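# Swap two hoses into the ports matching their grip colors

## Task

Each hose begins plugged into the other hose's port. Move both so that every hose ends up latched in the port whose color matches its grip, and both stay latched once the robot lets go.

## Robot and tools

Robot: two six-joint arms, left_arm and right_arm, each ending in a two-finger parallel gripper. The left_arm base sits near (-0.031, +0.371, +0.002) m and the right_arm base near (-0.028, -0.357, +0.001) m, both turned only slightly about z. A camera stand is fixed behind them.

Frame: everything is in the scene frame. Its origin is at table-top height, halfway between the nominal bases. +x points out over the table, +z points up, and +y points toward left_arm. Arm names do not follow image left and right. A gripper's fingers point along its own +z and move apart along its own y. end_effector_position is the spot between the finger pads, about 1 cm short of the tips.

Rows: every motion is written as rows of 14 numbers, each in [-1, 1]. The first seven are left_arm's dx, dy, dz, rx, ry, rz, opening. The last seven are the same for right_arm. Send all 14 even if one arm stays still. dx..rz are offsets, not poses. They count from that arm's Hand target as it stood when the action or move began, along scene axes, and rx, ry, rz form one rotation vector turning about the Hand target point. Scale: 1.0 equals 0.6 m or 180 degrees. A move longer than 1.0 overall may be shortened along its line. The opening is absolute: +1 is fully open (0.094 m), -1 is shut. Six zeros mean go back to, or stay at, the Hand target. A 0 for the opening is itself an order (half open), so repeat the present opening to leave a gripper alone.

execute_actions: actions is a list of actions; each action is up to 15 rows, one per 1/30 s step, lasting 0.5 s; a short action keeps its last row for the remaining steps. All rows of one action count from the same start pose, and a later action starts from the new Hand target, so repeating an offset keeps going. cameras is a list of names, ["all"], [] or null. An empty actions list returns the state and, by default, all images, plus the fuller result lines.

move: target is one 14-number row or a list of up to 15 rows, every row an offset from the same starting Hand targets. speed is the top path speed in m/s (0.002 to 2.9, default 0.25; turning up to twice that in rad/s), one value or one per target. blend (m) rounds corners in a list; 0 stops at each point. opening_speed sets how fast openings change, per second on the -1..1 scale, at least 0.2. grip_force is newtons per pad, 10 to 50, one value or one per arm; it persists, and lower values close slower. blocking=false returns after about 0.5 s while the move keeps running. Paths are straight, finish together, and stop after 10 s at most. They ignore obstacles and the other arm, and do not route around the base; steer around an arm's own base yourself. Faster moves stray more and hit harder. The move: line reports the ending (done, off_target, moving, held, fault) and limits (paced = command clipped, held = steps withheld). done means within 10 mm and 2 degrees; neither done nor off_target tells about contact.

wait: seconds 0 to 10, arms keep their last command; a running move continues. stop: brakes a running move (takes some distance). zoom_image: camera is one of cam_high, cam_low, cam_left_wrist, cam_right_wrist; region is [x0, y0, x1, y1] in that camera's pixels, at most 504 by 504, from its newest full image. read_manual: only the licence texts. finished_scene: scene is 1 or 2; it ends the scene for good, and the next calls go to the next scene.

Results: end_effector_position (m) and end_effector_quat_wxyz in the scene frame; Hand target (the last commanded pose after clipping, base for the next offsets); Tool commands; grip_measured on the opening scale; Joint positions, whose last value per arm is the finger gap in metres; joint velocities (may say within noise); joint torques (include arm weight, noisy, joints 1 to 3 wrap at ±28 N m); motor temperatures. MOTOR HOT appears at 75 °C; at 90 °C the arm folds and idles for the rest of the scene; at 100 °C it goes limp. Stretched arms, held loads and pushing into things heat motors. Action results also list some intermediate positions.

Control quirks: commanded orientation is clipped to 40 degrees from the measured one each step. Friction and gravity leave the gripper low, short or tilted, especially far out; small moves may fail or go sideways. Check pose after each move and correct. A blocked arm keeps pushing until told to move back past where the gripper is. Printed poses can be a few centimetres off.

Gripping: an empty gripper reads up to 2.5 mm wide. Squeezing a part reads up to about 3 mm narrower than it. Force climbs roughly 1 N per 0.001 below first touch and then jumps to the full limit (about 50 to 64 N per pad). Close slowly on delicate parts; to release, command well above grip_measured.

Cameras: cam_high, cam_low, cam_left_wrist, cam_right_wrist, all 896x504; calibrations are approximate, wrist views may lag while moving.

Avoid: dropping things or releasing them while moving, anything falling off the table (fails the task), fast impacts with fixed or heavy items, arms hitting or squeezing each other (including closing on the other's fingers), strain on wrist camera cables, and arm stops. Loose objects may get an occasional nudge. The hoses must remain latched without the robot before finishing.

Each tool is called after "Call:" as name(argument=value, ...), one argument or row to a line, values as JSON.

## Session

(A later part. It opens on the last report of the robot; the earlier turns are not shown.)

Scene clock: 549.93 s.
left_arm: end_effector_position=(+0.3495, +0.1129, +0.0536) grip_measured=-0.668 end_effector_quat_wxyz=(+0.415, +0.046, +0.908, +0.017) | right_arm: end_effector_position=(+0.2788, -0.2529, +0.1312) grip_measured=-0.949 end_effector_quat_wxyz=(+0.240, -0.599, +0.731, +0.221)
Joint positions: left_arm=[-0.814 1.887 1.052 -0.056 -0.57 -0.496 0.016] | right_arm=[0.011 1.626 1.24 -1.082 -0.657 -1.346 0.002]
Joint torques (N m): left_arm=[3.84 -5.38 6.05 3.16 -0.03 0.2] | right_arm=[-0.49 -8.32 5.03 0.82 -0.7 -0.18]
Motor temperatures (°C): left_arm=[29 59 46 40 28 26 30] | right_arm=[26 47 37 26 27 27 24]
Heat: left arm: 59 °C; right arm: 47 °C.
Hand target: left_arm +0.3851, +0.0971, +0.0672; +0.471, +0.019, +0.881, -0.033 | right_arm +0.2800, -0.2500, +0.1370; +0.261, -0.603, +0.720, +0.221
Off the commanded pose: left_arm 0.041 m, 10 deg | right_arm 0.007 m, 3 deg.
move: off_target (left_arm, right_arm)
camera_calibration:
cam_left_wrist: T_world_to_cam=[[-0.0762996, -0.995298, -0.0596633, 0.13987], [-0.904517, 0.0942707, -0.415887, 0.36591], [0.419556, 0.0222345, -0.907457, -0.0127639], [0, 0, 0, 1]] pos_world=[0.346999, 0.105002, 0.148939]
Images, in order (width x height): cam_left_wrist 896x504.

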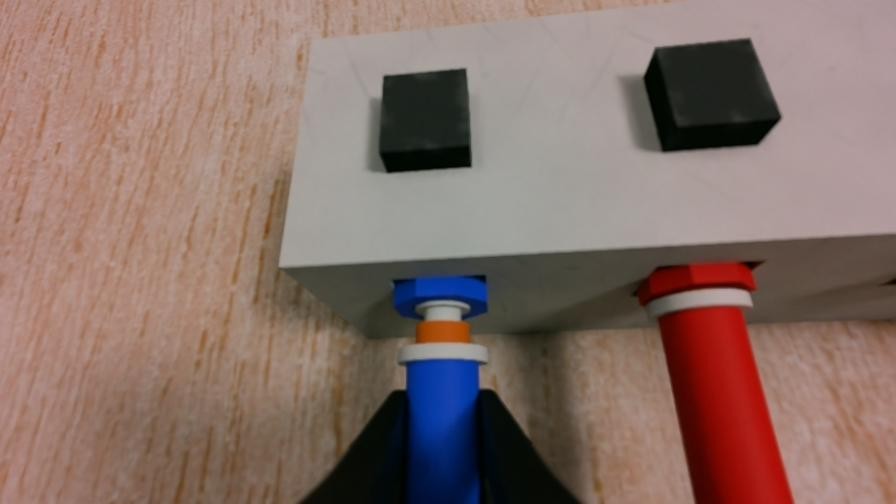

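Call:
move(
  target=[0.025, -0.004, 0.0015, -0.008, -0.01, 0, -0.85, 0, 0, 0, 0, 0, 0, -0.95],
  speed=0.05,
  cameras=["cam_left_wrist"],
)

Call:
zoom_image(
  camera="cam_left_wrist",
  region=[350, 140, 550, 380],
)

Scene clock: 567.40 s.
left_arm: end_effector_position=(+0.3568, +0.1123, +0.0531) grip_measured=-0.668 end_effector_quat_wxyz=(+0.426, +0.043, +0.903, +0.016) | right_arm: end_effector_position=(+0.2788, -0.2529, +0.1312) grip_measured=-0.949 end_effector_quat_wxyz=(+0.240, -0.599, +0.731, +0.221)
Joint positions: left_arm=[-0.805 1.903 1.051 -0.008 -0.576 -0.479 0.016] | right_arm=[0.011 1.626 1.24 -1.082 -0.657 -1.346 0.002]
Joint torques (N m): left_arm=[5.01 -4.72 7.08 3.32 0.18 0.25] | right_arm=[-0.47 -8.35 5.03 0.82 -0.71 -0.17]
Motor temperatures (°C): left_arm=[29 56 45 43 28 26 30] | right_arm=[26 47 37 26 27 27 24]
Heat: left arm: 56 °C; right arm: 47 °C.
Hand target: left_arm +0.4000, +0.0947, +0.0681; +0.485, +0.013, +0.873, -0.044 | right_arm +0.2800, -0.2500, +0.1370; +0.261, -0.603, +0.720, +0.221
Off the commanded pose: left_arm 0.049 m, 11 deg | right_arm 0.007 m, 3 deg.
move: off_target (left_arm, right_arm)
camera_calibration:
cam_left_wrist: T_world_to_cam=[[-0.0730251, -0.99574, -0.0562868, 0.138607], [-0.894346, 0.090357, -0.438157, 0.370396], [0.441376, 0.0183434, -0.897135, -0.0241453], [0, 0, 0, 1]] pos_world=[0.352041, 0.104992, 0.148432]
Images, in order (width x height): cam_left_wrist 896x504.

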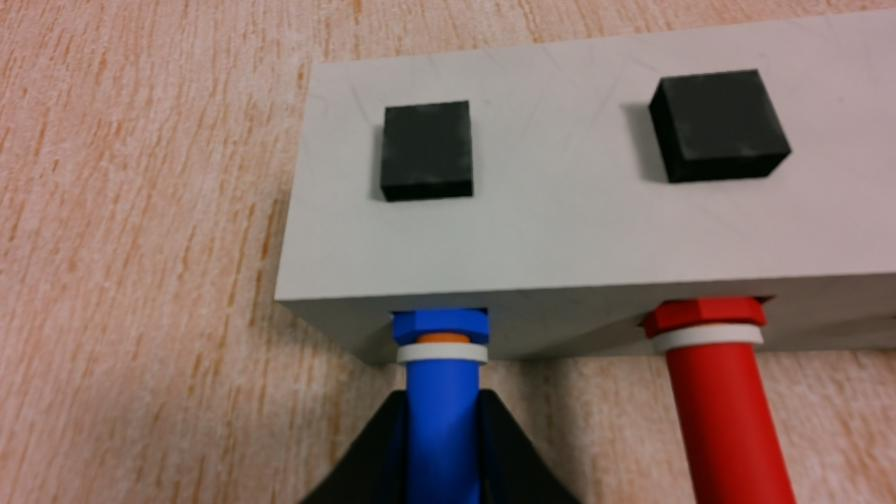

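Scaled by 2.100.

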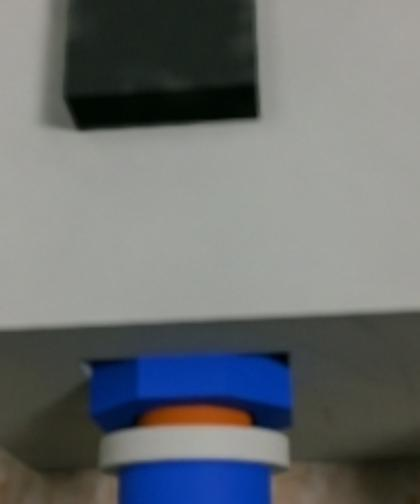

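Call:
move(
  target=[0.022, -0.004, 0.0015, -0.008, -0.012, 0, -0.85, 0, 0, 0, 0, 0, 0, -0.95],
  speed=0.05,
  cameras=["cam_left_wrist"],
)

Call:
zoom_image(
  camera="cam_left_wrist",
  region=[350, 140, 550, 380],
)

Scene clock: 571.13 s.
left_arm: end_effector_position=(+0.3575, +0.1126, +0.0531) grip_measured=-0.668 end_effector_quat_wxyz=(+0.427, +0.046, +0.903, +0.018) | right_arm: end_effector_position=(+0.2788, -0.2529, +0.1312) grip_measured=-0.949 end_effector_quat_wxyz=(+0.240, -0.599, +0.731, +0.221)
Joint positions: left_arm=[-0.805 1.905 1.051 -0.004 -0.578 -0.47 0.016] | right_arm=[0.011 1.626 1.24 -1.082 -0.657 -1.346 0.002]
Joint torques (N m): left_arm=[6.41 -3.6 7.61 3.73 0.24 0.27] | right_arm=[-0.49 -8.36 5.03 0.82 -0.71 -0.17]
Motor temperatures (°C): left_arm=[30 55 45 45 28 26 30] | right_arm=[26 47 37 26 27 27 24]
Heat: left arm: 55 °C; right arm: 47 °C.
Hand target: left_arm +0.4133, +0.0924, +0.0688; +0.502, +0.008, +0.863, -0.055 | right_arm +0.2800, -0.2500, +0.1370; +0.261, -0.603, +0.720, +0.221
Off the commanded pose: left_arm 0.061 m, 14 deg | right_arm 0.007 m, 3 deg.
move: off_target (left_arm, right_arm)
camera_calibration:
cam_left_wrist: T_world_to_cam=[[-0.0764091, -0.995076, -0.0631274, 0.140377], [-0.892754, 0.0964716, -0.440096, 0.369793], [0.444019, 0.0227299, -0.895729, -0.0260948], [0, 0, 0, 1]] pos_world=[0.352447, 0.104605, 0.148232]
Images, in order (width x height): cam_left_wrist 896x504.

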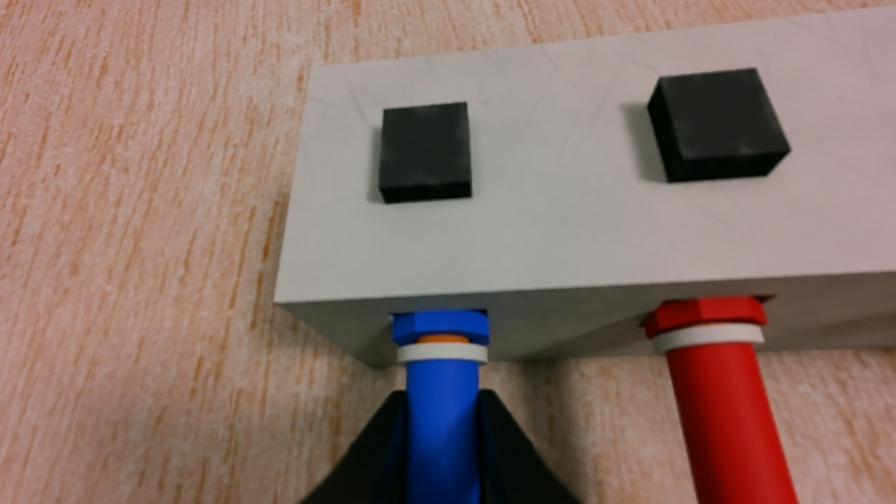

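Scaled by 2.100.

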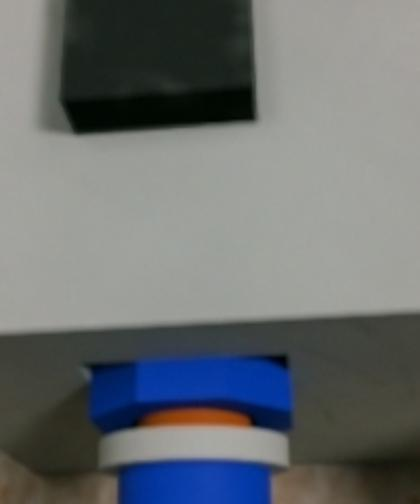

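Call:
move(
  target=[0.03, -0.004, 0.0, -0.006, -0.004, 0, -0.85, 0, 0, 0, 0, 0, 0, -0.95],
  speed=0.05,
  cameras=["cam_left_wrist"],
)

Call:
zoom_image(
  camera="cam_left_wrist",
  region=[350, 140, 550, 380],
)

Scene clock: 580.80 s.
left_arm: end_effector_position=(+0.3579, +0.1128, +0.0528) grip_measured=-0.668 end_effector_quat_wxyz=(+0.427, +0.051, +0.903, +0.020) | right_arm: end_effector_position=(+0.2788, -0.2529, +0.1312) grip_measured=-0.949 end_effector_quat_wxyz=(+0.240, -0.599, +0.731, +0.221)
Joint positions: left_arm=[-0.803 1.906 1.051 -0.003 -0.576 -0.459 0.016] | right_arm=[0.011 1.626 1.24 -1.082 -0.657 -1.346 0.002]
Joint torques (N m): left_arm=[8.7 -2.13 9.7 3.89 0.44 0.31] | right_arm=[-0.49 -8.35 5.01 0.82 -0.71 -0.18]
Motor temperatures (°C): left_arm=[30 54 45 52 28 26 30] | right_arm=[26 47 37 26 27 27 24]
Heat: left arm: 54 °C; right arm: 47 °C.
Hand target: left_arm +0.4312, +0.0900, +0.0689; +0.507, +0.004, +0.860, -0.063 | right_arm +0.2800, -0.2500, +0.1370; +0.261, -0.603, +0.720, +0.221
Off the commanded pose: left_arm 0.078 m, 15 deg | right_arm 0.007 m, 3 deg.
move: off_target (left_arm, right_arm)
camera_calibration:
cam_left_wrist: T_world_to_cam=[[-0.0829472, -0.994056, -0.0705173, 0.143299], [-0.892274, 0.105595, -0.438973, 0.36877], [0.44381, 0.026509, -0.895729, -0.0268515], [0, 0, 0, 1]] pos_world=[0.352847, 0.104219, 0.147934]
Images, in order (width x height): cam_left_wrist 896x504.

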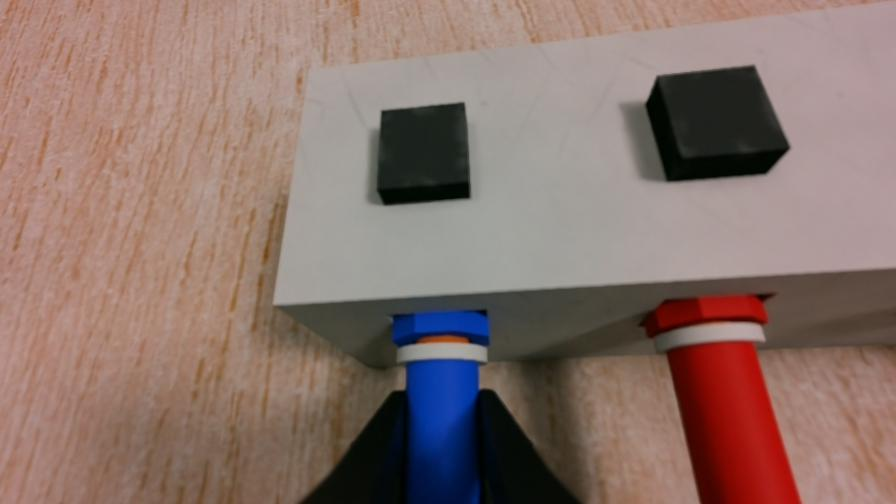

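Scaled by 2.100.

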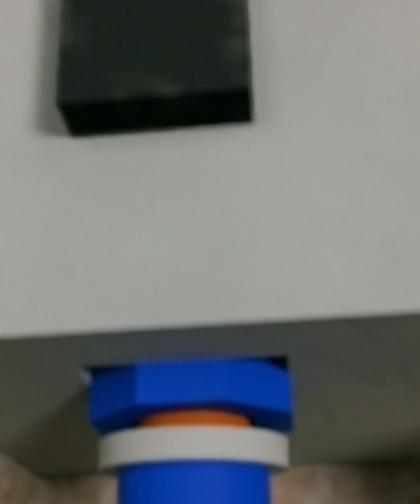

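Call:
move(
  target=[0.006, 0.0, 0.02, -0.004, 0.004, 0.004, -0.85, 0, 0, 0, 0, 0, 0, -0.95],
  speed=0.05,
  cameras=["cam_left_wrist"],
)

Call:
zoom_image(
  camera="cam_left_wrist",
  region=[350, 140, 550, 380],
)

Scene clock: 610.93 s.
left_arm: end_effector_position=(+0.3592, +0.1129, +0.0537) grip_measured=-0.668 end_effector_quat_wxyz=(+0.418, +0.053, +0.907, +0.017) | right_arm: end_effector_position=(+0.2788, -0.2529, +0.1312) grip_measured=-0.949 end_effector_quat_wxyz=(+0.240, -0.599, +0.731, +0.221)
Joint positions: left_arm=[-0.794 1.904 1.068 -0.033 -0.553 -0.459 0.016] | right_arm=[0.011 1.626 1.24 -1.082 -0.657 -1.346 0.002]
Joint torques (N m): left_arm=[8.49 -3.63 10.62 3.72 0.3 0.17] | right_arm=[-0.47 -8.35 5.03 0.81 -0.71 -0.17]
Motor temperatures (°C): left_arm=[32 51 47 66 28 26 30] | right_arm=[26 47 37 26 27 27 24]
Heat: left arm: 66 °C; right arm: 47 °C.
Hand target: left_arm +0.4349, +0.0899, +0.0810; +0.502, -0.005, +0.862, -0.065 | right_arm +0.2800, -0.2500, +0.1370; +0.261, -0.603, +0.720, +0.221
Off the commanded pose: left_arm 0.084 m, 16 deg | right_arm 0.007 m, 3 deg.
move: off_target (left_arm, right_arm)
camera_calibration:
cam_left_wrist: T_world_to_cam=[[-0.0896036, -0.993896, -0.0643642, 0.14556], [-0.900395, 0.10846, -0.421337, 0.371948], [0.425745, 0.0202, -0.904617, -0.0189538], [0, 0, 0, 1]] pos_world=[0.356013, 0.104713, 0.148938]
Images, in order (width x height): cam_left_wrist 896x504.

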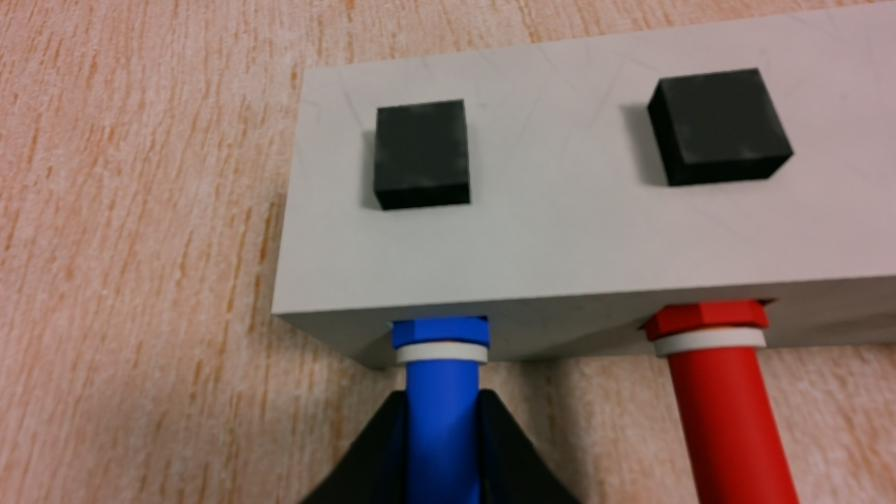

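Scaled by 2.100.

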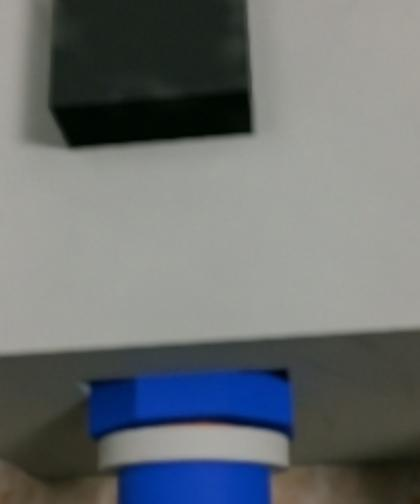

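Call:
move(
  target=[0.016, 0.0, 0.014, -0.002, 0.006, 0.004, -0.85, 0, 0, 0, 0, 0, 0, -0.95],
  speed=0.06,
  cameras=["cam_left_wrist"],
)

Call:
zoom_image(
  camera="cam_left_wrist",
  region=[350, 140, 550, 380],
)

Scene clock: 619.83 s.
left_arm: end_effector_position=(+0.3601, +0.1135, +0.0548) grip_measured=-0.668 end_effector_quat_wxyz=(+0.388, +0.055, +0.920, +0.012) | right_arm: end_effector_position=(+0.2788, -0.2529, +0.1312) grip_measured=-0.949 end_effector_quat_wxyz=(+0.240, -0.599, +0.731, +0.221)
Joint positions: left_arm=[-0.773 1.904 1.125 -0.14 -0.499 -0.471 0.016] | right_arm=[0.011 1.626 1.24 -1.082 -0.657 -1.346 0.002]
Joint torques (N m): left_arm=[7.94 -4.29 10.81 3.84 -0.2 0.09] | right_arm=[-0.49 -8.36 5.01 0.82 -0.7 -0.17]
Motor temperatures (°C): left_arm=[32 51 48 63 28 26 30] | right_arm=[26 47 37 26 27 27 24]
Heat: left arm: 63 °C; right arm: 47 °C.
Hand target: left_arm +0.4445, +0.0900, +0.0895; +0.494, -0.013, +0.867, -0.065 | right_arm +0.2800, -0.2500, +0.1370; +0.261, -0.603, +0.720, +0.221
Off the commanded pose: left_arm 0.094 m, 18 deg | right_arm 0.007 m, 3 deg.
move: off_target (left_arm, right_arm)
camera_calibration:
cam_left_wrist: T_world_to_cam=[[-0.0996804, -0.993563, -0.0538198, 0.149312], [-0.925591, 0.11244, -0.361439, 0.378561], [0.365164, 0.0137868, -0.930841, 0.00569107], [0, 0, 0, 1]] pos_world=[0.363198, 0.105708, 0.15016]
Images, in order (width x height): cam_left_wrist 896x504.

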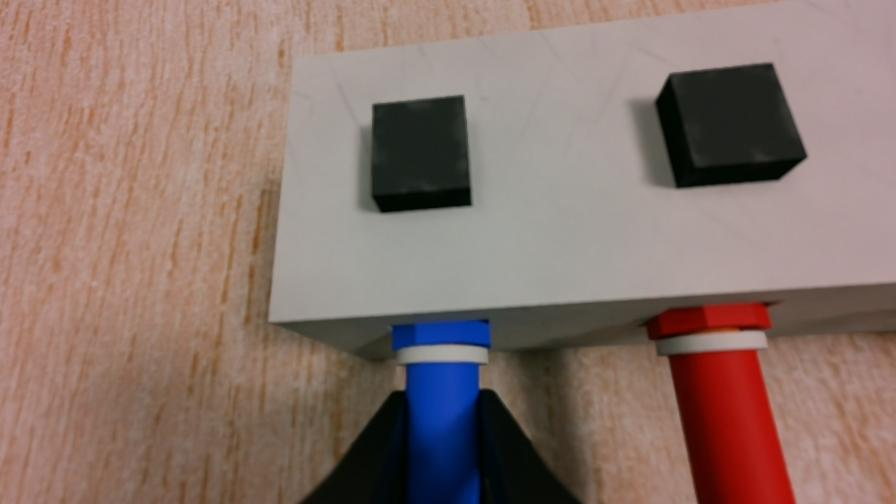

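Scaled by 2.100.

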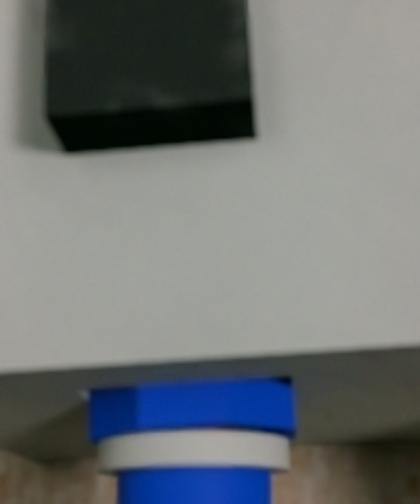

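Call:
zoom_image(
  camera="cam_left_wrist",
  region=[600, 260, 820, 420],
)

Scaled by 2.291.

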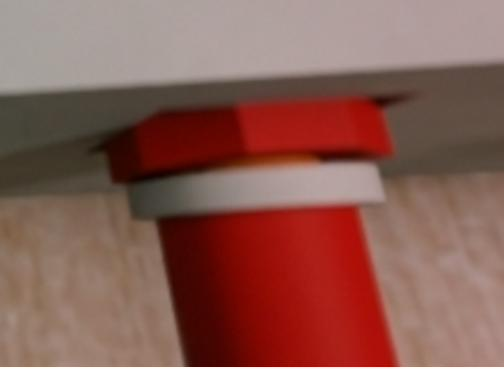

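Call:
move(
  target=[-0.125, 0.028, -0.042, 0.044, 0.056, -0.008, -0.85, 0, 0, 0, 0, 0, 0, -0.95],
  speed=0.06,
  cameras=["cam_left_wrist"],
)

Call:
zoom_image(
  camera="cam_left_wrist",
  region=[350, 140, 550, 380],
)

Scene clock: 631.80 s.
left_arm: end_effector_position=(+0.3579, +0.1132, +0.0546) grip_measured=-0.668 end_effector_quat_wxyz=(+0.385, +0.043, +0.922, +0.006) | right_arm: end_effector_position=(+0.2788, -0.2529, +0.1312) grip_measured=-0.949 end_effector_quat_wxyz=(+0.240, -0.599, +0.731, +0.221)
Joint positions: left_arm=[-0.776 1.901 1.125 -0.151 -0.497 -0.503 0.016] | right_arm=[0.011 1.626 1.24 -1.082 -0.657 -1.346 0.002]
Joint torques (N m): left_arm=[0.53 -7.98 5.11 2.09 -0.42 -0.06] | right_arm=[-0.49 -8.35 5.03 0.82 -0.71 -0.17]
Motor temperatures (°C): left_arm=[33 51 50 64 28 26 30] | right_arm=[26 47 37 26 27 27 24]
Heat: left arm: 64 °C; right arm: 47 °C.
Hand target: left_arm +0.3695, +0.1068, +0.0641; +0.415, +0.026, +0.909, -0.009 | right_arm +0.2800, -0.2500, +0.1370; +0.261, -0.603, +0.720, +0.221
Off the commanded pose: left_arm 0.016 m, 5 deg | right_arm 0.007 m, 3 deg.
move: off_target (left_arm, right_arm)
camera_calibration:
cam_left_wrist: T_world_to_cam=[[-0.0815093, -0.996082, -0.034305, 0.141583], [-0.930086, 0.0883883, -0.35655, 0.380502], [0.358185, 0.00284445, -0.933646, 0.0102122], [0, 0, 0, 1]] pos_world=[0.361782, 0.107367, 0.15006]
Images, in order (width x height): cam_left_wrist 896x504.

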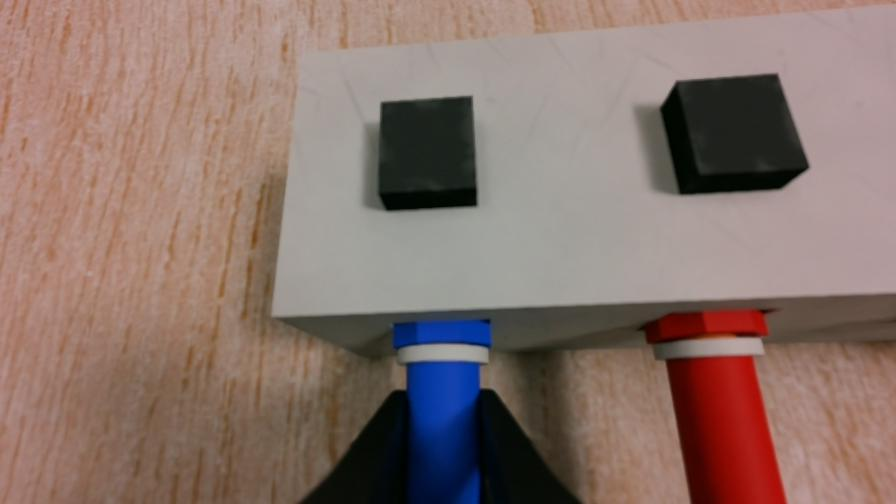

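Scaled by 2.100.

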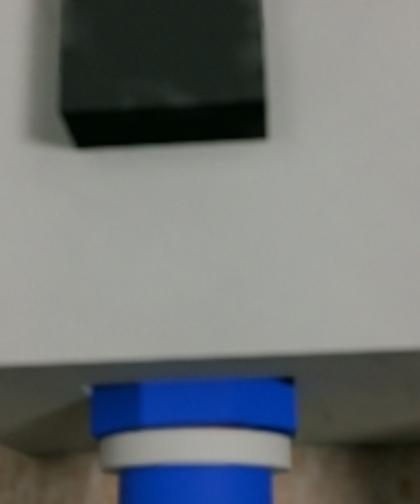

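Call:
move(
  target=[-0.05, 0.003, -0.016, 0, 0, 0, -0.85, 0, 0, 0, 0, 0, 0, -0.95],
  speed=0.05,
  cameras=["cam_left_wrist"],
)

Call:
zoom_image(
  camera="cam_left_wrist",
  region=[350, 140, 550, 380],
)

Scene clock: 638.27 s.
left_arm: end_effector_position=(+0.3541, +0.1098, +0.0523) grip_measured=-0.668 end_effector_quat_wxyz=(+0.424, +0.025, +0.905, -0.006) | right_arm: end_effector_position=(+0.2788, -0.2529, +0.1312) grip_measured=-0.949 end_effector_quat_wxyz=(+0.240, -0.599, +0.731, +0.221)
Joint positions: left_arm=[-0.806 1.895 1.037 0.006 -0.553 -0.527 0.016] | right_arm=[0.011 1.626 1.24 -1.082 -0.657 -1.346 0.002]
Joint torques (N m): left_arm=[-1.87 -10.88 3.3 1.13 -0.18 -0.26] | right_arm=[-0.5 -8.34 5.01 0.82 -0.71 -0.17]
Motor temperatures (°C): left_arm=[32 54 49 59 28 26 30] | right_arm=[26 47 37 26 27 27 24]
Heat: left arm: 59 °C; right arm: 47 °C.
Hand target: left_arm +0.3395, +0.1086, +0.0546; +0.415, +0.026, +0.909, -0.010 | right_arm +0.2800, -0.2500, +0.1370; +0.261, -0.603, +0.720, +0.221
Off the commanded pose: left_arm 0.015 m, 1 deg | right_arm 0.007 m, 3 deg.
move: off_target (left_arm, right_arm)
camera_calibration:
cam_left_wrist: T_world_to_cam=[[-0.0581586, -0.998307, -0.000778636, 0.127986], [-0.898449, 0.0526812, -0.435905, 0.373336], [0.435208, -0.0246521, -0.899992, -0.0166812], [0, 0, 0, 1]] pos_world=[0.350127, 0.10769, 0.147826]
Images, in order (width x height): cam_left_wrist 896x504.

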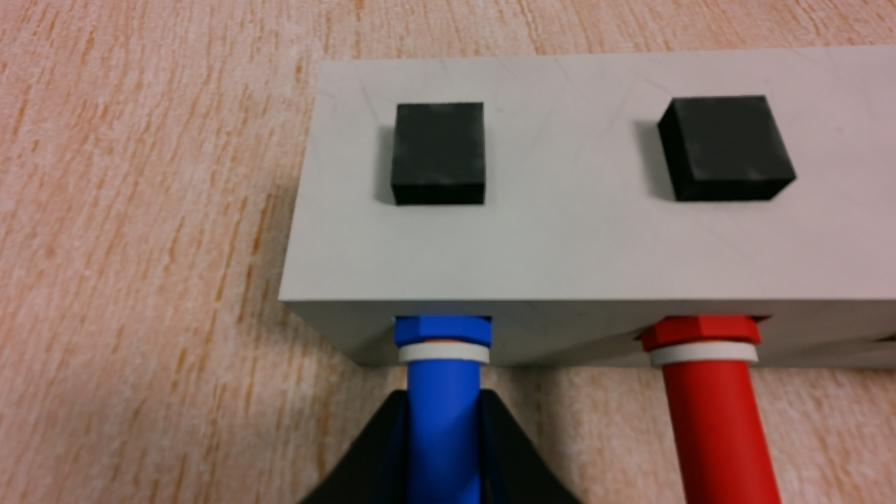

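Scaled by 2.100.

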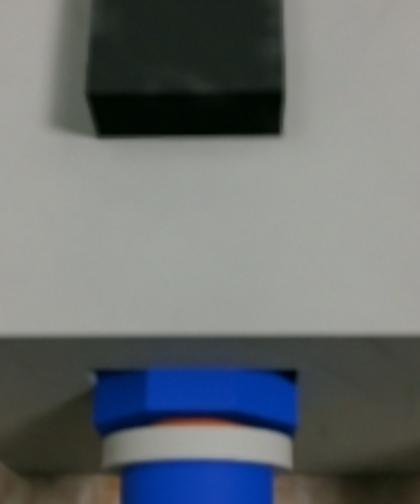

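Call:
move(
  target=[-0.018, 0.001, 0.0, 0, 0, 0, -0.85, 0, 0, 0, 0, 0, 0, -0.95],
  speed=0.05,
  cameras=["cam_left_wrist"],
)

Call:
zoom_image(
  camera="cam_left_wrist",
  region=[350, 140, 550, 380],
)

Scene clock: 647.20 s.
left_arm: end_effector_position=(+0.3535, +0.1097, +0.0523) grip_measured=-0.668 end_effector_quat_wxyz=(+0.434, +0.016, +0.901, -0.014) | right_arm: end_effector_position=(+0.2788, -0.2529, +0.1312) grip_measured=-0.949 end_effector_quat_wxyz=(+0.240, -0.599, +0.731, +0.221)
Joint positions: left_arm=[-0.81 1.891 1.011 0.053 -0.56 -0.538 0.016] | right_arm=[0.011 1.626 1.24 -1.082 -0.657 -1.346 0.002]
Joint torques (N m): left_arm=[-3.4 -12.21 2.81 0.74 -0.25 -0.3] | right_arm=[-0.49 -8.34 5.01 0.81 -0.71 -0.17]
Motor temperatures (°C): left_arm=[32 59 48 53 28 26 30] | right_arm=[26 47 37 26 27 27 24]
Heat: left arm: 59 °C; right arm: 47 °C.
Hand target: left_arm +0.3286, +0.1092, +0.0546; +0.415, +0.026, +0.909, -0.009 | right_arm +0.2800, -0.2500, +0.1370; +0.261, -0.603, +0.720, +0.221
Off the commanded pose: left_arm 0.025 m, 3 deg | right_arm 0.007 m, 3 deg.
move: off_target (left_arm, right_arm)
camera_calibration:
cam_left_wrist: T_world_to_cam=[[-0.0502309, -0.998523, 0.0207036, 0.123884], [-0.889637, 0.0353131, -0.455301, 0.372635], [0.453898, -0.0412889, -0.890097, -0.0216576], [0, 0, 0, 1]] pos_world=[0.347563, 0.109648, 0.147819]
Images, in order (width x height): cam_left_wrist 896x504.

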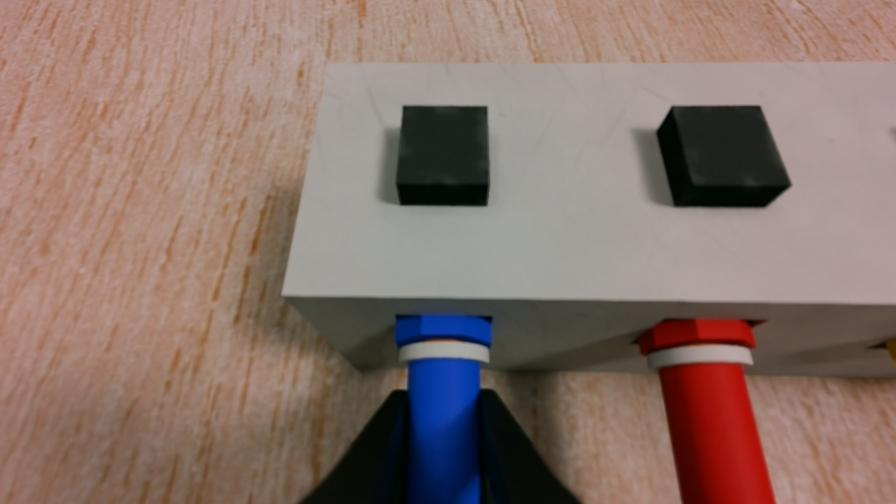

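Scaled by 2.100.

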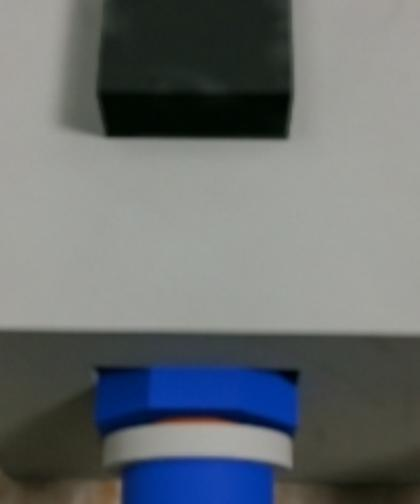

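Call:
zoom_image(
  camera="cam_left_wrist",
  region=[600, 290, 800, 400],
)

Call:
zoom_image(
  camera="cam_left_wrist",
  region=[350, 290, 550, 400],
)

Scaled by 2.520.

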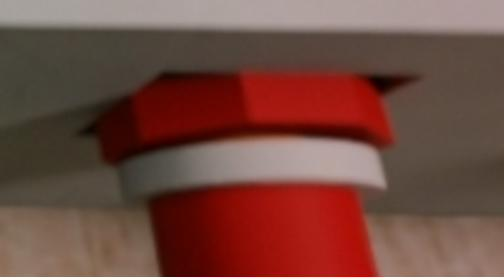

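Scaled by 2.520.

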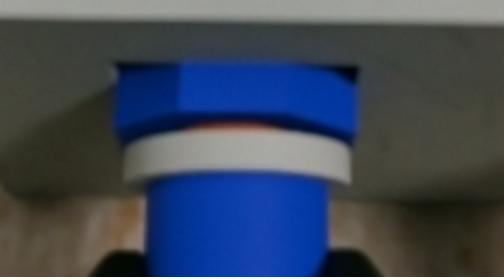

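Call:
move(
  target=[-0.02, 0.0012, 0.0, 0, 0, 0, -0.85, 0, 0, 0, 0, 0, 0, -0.95],
  speed=0.05,
  cameras=["cam_left_wrist"],
)

Call:
zoom_image(
  camera="cam_left_wrist",
  region=[350, 290, 550, 400],
)

Scene clock: 658.67 s.
left_arm: end_effector_position=(+0.3529, +0.1098, +0.0522) grip_measured=-0.668 end_effector_quat_wxyz=(+0.443, +0.008, +0.896, -0.024) | right_arm: end_effector_position=(+0.2788, -0.2529, +0.1312) grip_measured=-0.949 end_effector_quat_wxyz=(+0.240, -0.599, +0.731, +0.221)
Joint positions: left_arm=[-0.812 1.887 0.983 0.103 -0.565 -0.549 0.016] | right_arm=[0.011 1.626 1.24 -1.082 -0.657 -1.346 0.002]
Joint torques (N m): left_arm=[-5.22 -13.57 2.24 0.38 -0.36 -0.34] | right_arm=[-0.49 -8.32 5.03 0.81 -0.71 -0.17]
Motor temperatures (°C): left_arm=[31 64 47 49 28 26 30] | right_arm=[26 47 37 26 27 27 24]
Heat: left arm: 64 °C; right arm: 47 °C.
Hand target: left_arm +0.3167, +0.1099, +0.0546; +0.415, +0.026, +0.909, -0.009 | right_arm +0.2800, -0.2500, +0.1370; +0.261, -0.603, +0.720, +0.221
Off the commanded pose: left_arm 0.036 m, 4 deg | right_arm 0.007 m, 3 deg.
move: off_target (left_arm, right_arm)
camera_calibration:
cam_left_wrist: T_world_to_cam=[[-0.043513, -0.99805, 0.0447434, 0.12029], [-0.880435, 0.0171417, -0.473858, 0.371775], [0.472167, -0.0600126, -0.879464, -0.0263484], [0, 0, 0, 1]] pos_world=[0.344999, 0.112101, 0.147614]
Images, in order (width x height): cam_left_wrist 896x504.

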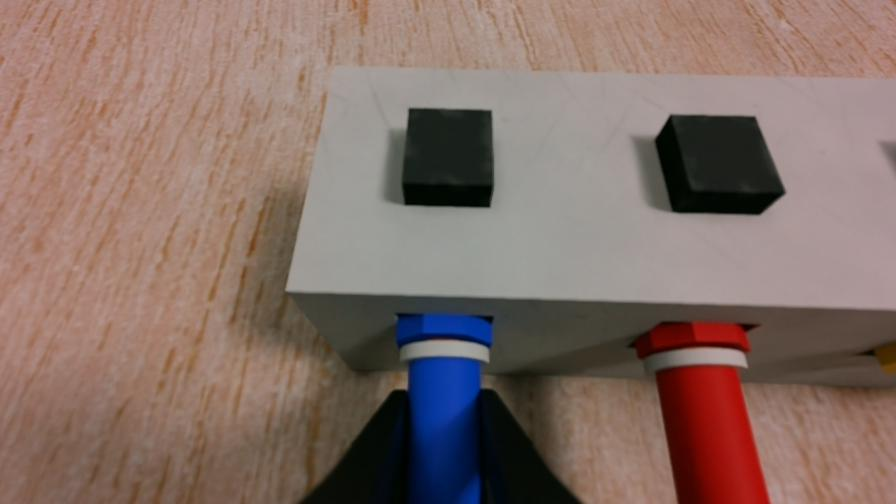

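Scaled by 2.520.

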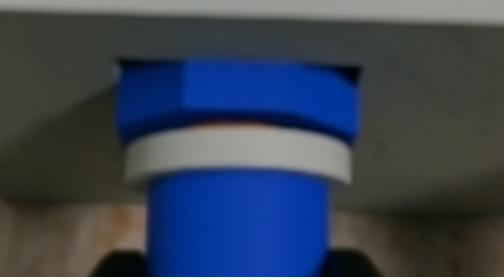

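Call:
move(
  target=[0.06, -0.002, 0.002, 0, 0, 0, -0.85, 0, 0, 0, 0, 0, 0, -0.95],
  speed=0.06,
  cameras=[],
)

Scene clock: 662.73 s.
left_arm: end_effector_position=(+0.3542, +0.1096, +0.0540) grip_measured=-0.668 end_effector_quat_wxyz=(+0.425, +0.018, +0.905, -0.016) | right_arm: end_effector_position=(+0.2788, -0.2529, +0.1312) grip_measured=-0.949 end_effector_quat_wxyz=(+0.240, -0.599, +0.731, +0.221)
Joint positions: left_arm=[-0.802 1.887 1.029 0.016 -0.541 -0.539 0.016] | right_arm=[0.011 1.626 1.24 -1.082 -0.657 -1.346 0.002]
Joint torques (N m): left_arm=[0.27 -8.36 6.61 1.05 -0.12 0.08] | right_arm=[-0.47 -8.34 5.03 0.82 -0.71 -0.17]
Motor temperatures (°C): left_arm=[31 63 46 48 28 26 30] | right_arm=[26 46 37 26 27 27 24]
Heat: left arm: 63 °C; right arm: 46 °C.
Hand target: left_arm +0.3526, +0.1085, +0.0558; +0.415, +0.027, +0.909, -0.010 | right_arm +0.2800, -0.2500, +0.1370; +0.261, -0.603, +0.720, +0.221
Off the commanded pose: left_arm 0.003 m, 2 deg | right_arm 0.007 m, 3 deg.
move: off_target (right_arm)
No camera images: "cameras" was empty.

Call:
move(
  target=[0, 0, 0, 0, 0, 0, -0.25, 0, 0, 0, 0, 0, 0, -0.95],
  opening_speed=0.5,
  cameras=["cam_left_wrist"],
)

Scene clock: 666.43 s.
left_arm: end_effector_position=(+0.3479, +0.1158, +0.0464) grip_measured=-0.252 end_effector_quat_wxyz=(+0.407, +0.026, +0.913, +0.000) | right_arm: end_effector_position=(+0.2788, -0.2529, +0.1312) grip_measured=-0.949 end_effector_quat_wxyz=(+0.240, -0.599, +0.731, +0.221)
Joint positions: left_arm=[-0.802 1.887 1.029 -0.036 -0.54 -0.539 0.035] | right_arm=[0.011 1.626 1.24 -1.082 -0.657 -1.346 0.002]
Joint torques (N m): left_arm=[0.25 -8.34 6.69 1.44 -0.14 0.07] | right_arm=[-0.49 -8.35 5.01 0.81 -0.71 -0.18]
Motor temperatures (°C): left_arm=[31 62 46 47 28 26 30] | right_arm=[26 46 37 26 27 27 24]
Heat: left arm: 62 °C; right arm: 46 °C.
Hand target: left_arm +0.3526, +0.1086, +0.0558; +0.415, +0.027, +0.909, -0.010 | right_arm +0.2800, -0.2500, +0.1370; +0.261, -0.603, +0.720, +0.221
Off the commanded pose: left_arm 0.013 m, 2 deg | right_arm 0.007 m, 3 deg.
move: off_target (left_arm, right_arm)
camera_calibration:
cam_left_wrist: T_world_to_cam=[[-0.0551959, -0.998401, -0.0121927, 0.133044], [-0.913832, 0.0554334, -0.402291, 0.368437], [0.402324, -0.0110627, -0.915431, -0.00852381], [0, 0, 0, 1]] pos_world=[0.347462, 0.112313, 0.142038]
Images, in order (width x height): cam_left_wrist 896x504.

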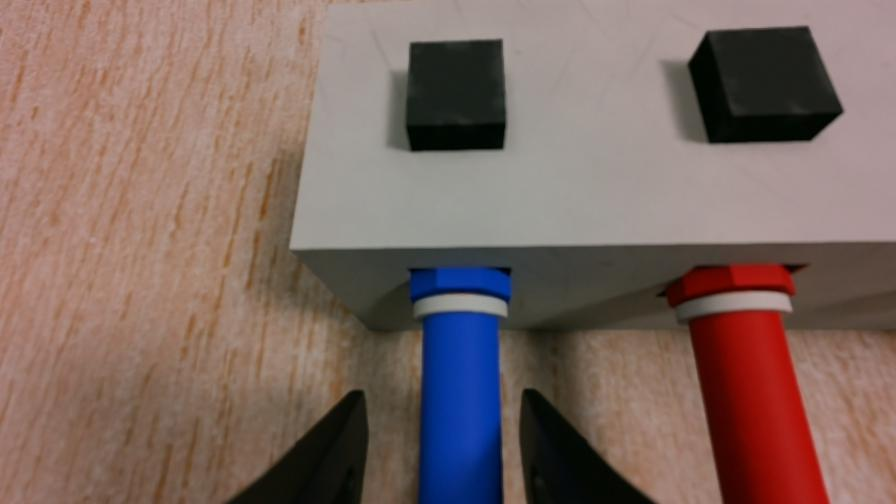

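Call:
move(
  target=[
    [-0.04, 0.004, 0.06, 0, 0, 0, -0.25, 0, 0, 0, 0, 0, 0, -0.95],
    [-0.10, 0.01, 0.14, 0, 0, 0, -0.25, 0, 0, 0, 0, 0, 0, -0.95],
  ],
  speed=0.08,
  blend=0.02,
  cameras=["cam_left_wrist", "cam_high"],
)

Call:
zoom_image(
  camera="cam_left_wrist",
  region=[300, 200, 750, 500],
)

Scene clock: 672.77 s.
left_arm: end_effector_position=(+0.2888, +0.1214, +0.1161) grip_measured=-0.252 end_effector_quat_wxyz=(+0.394, +0.040, +0.918, +0.011) | right_arm: end_effector_position=(+0.2788, -0.2529, +0.1312) grip_measured=-0.949 end_effector_quat_wxyz=(+0.240, -0.599, +0.731, +0.221)
Joint positions: left_arm=[-0.919 1.626 1.058 -0.42 -0.598 -0.635 0.035] | right_arm=[0.011 1.626 1.24 -1.082 -0.657 -1.346 0.002]
Joint torques (N m): left_arm=[-0.23 -8.87 7.77 1.3 -0.4 -0.1] | right_arm=[-0.49 -8.34 5.01 0.82 -0.71 -0.17]
Motor temperatures (°C): left_arm=[31 62 46 47 28 26 30] | right_arm=[26 46 37 26 27 27 24]
Heat: left arm: 62 °C; right arm: 46 °C.
Hand target: left_arm +0.2927, +0.1146, +0.1399; +0.415, +0.027, +0.909, -0.010 | right_arm +0.2800, -0.2500, +0.1370; +0.261, -0.603, +0.720, +0.221
Off the commanded pose: left_arm 0.025 m, 4 deg | right_arm 0.007 m, 3 deg.
move: off_target (left_arm, right_arm)
camera_calibration:
cam_left_wrist: T_world_to_cam=[[-0.0731328, -0.996474, -0.0411265, 0.144544], [-0.923785, 0.0832238, -0.373758, 0.338243], [0.375862, 0.0106581, -0.926614, 0.0854588], [0, 0, 0, 1]] pos_world=[0.290914, 0.114973, 0.211553]
Images, in order (width x height): cam_high 896x504, cam_left_wrist 896x504.

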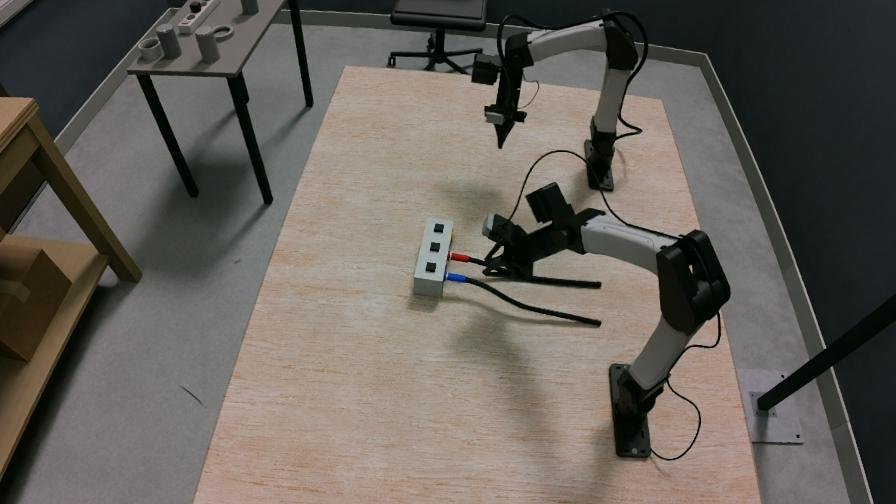

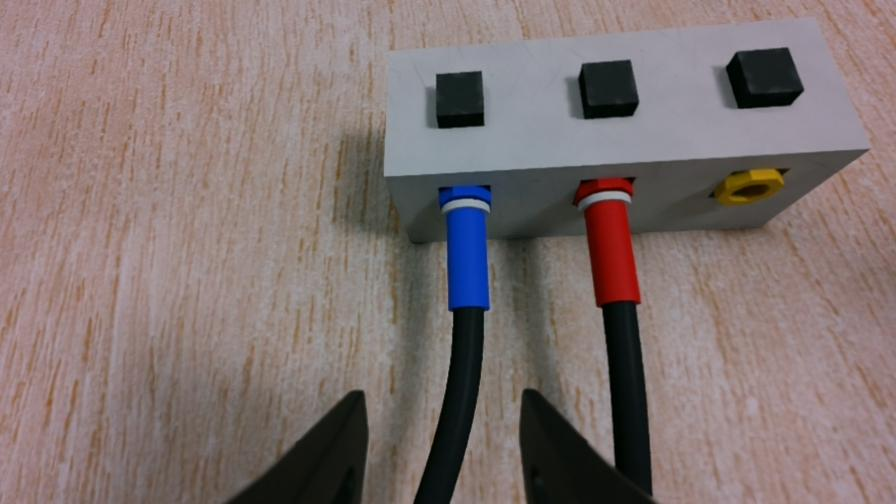

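Scaled by 1.120.

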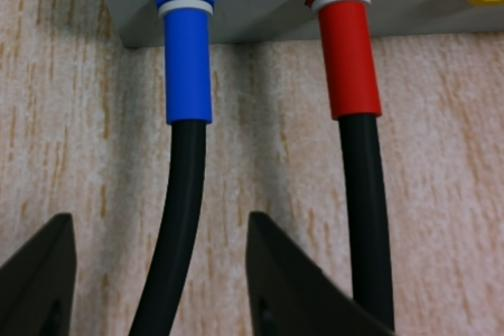

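Call:
zoom_image(
  camera="cam_left_wrist",
  region=[410, 150, 660, 320],
)

Scaled by 2.016.

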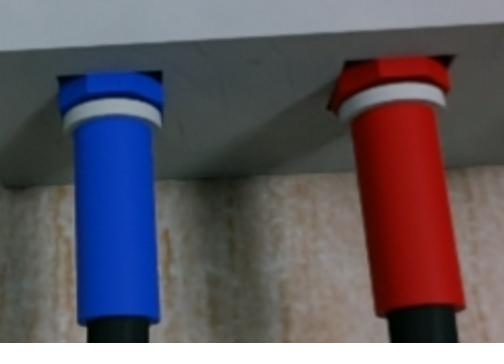

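Call:
finished_scene(
  scene=2,
)

The scene is finished: the task was done.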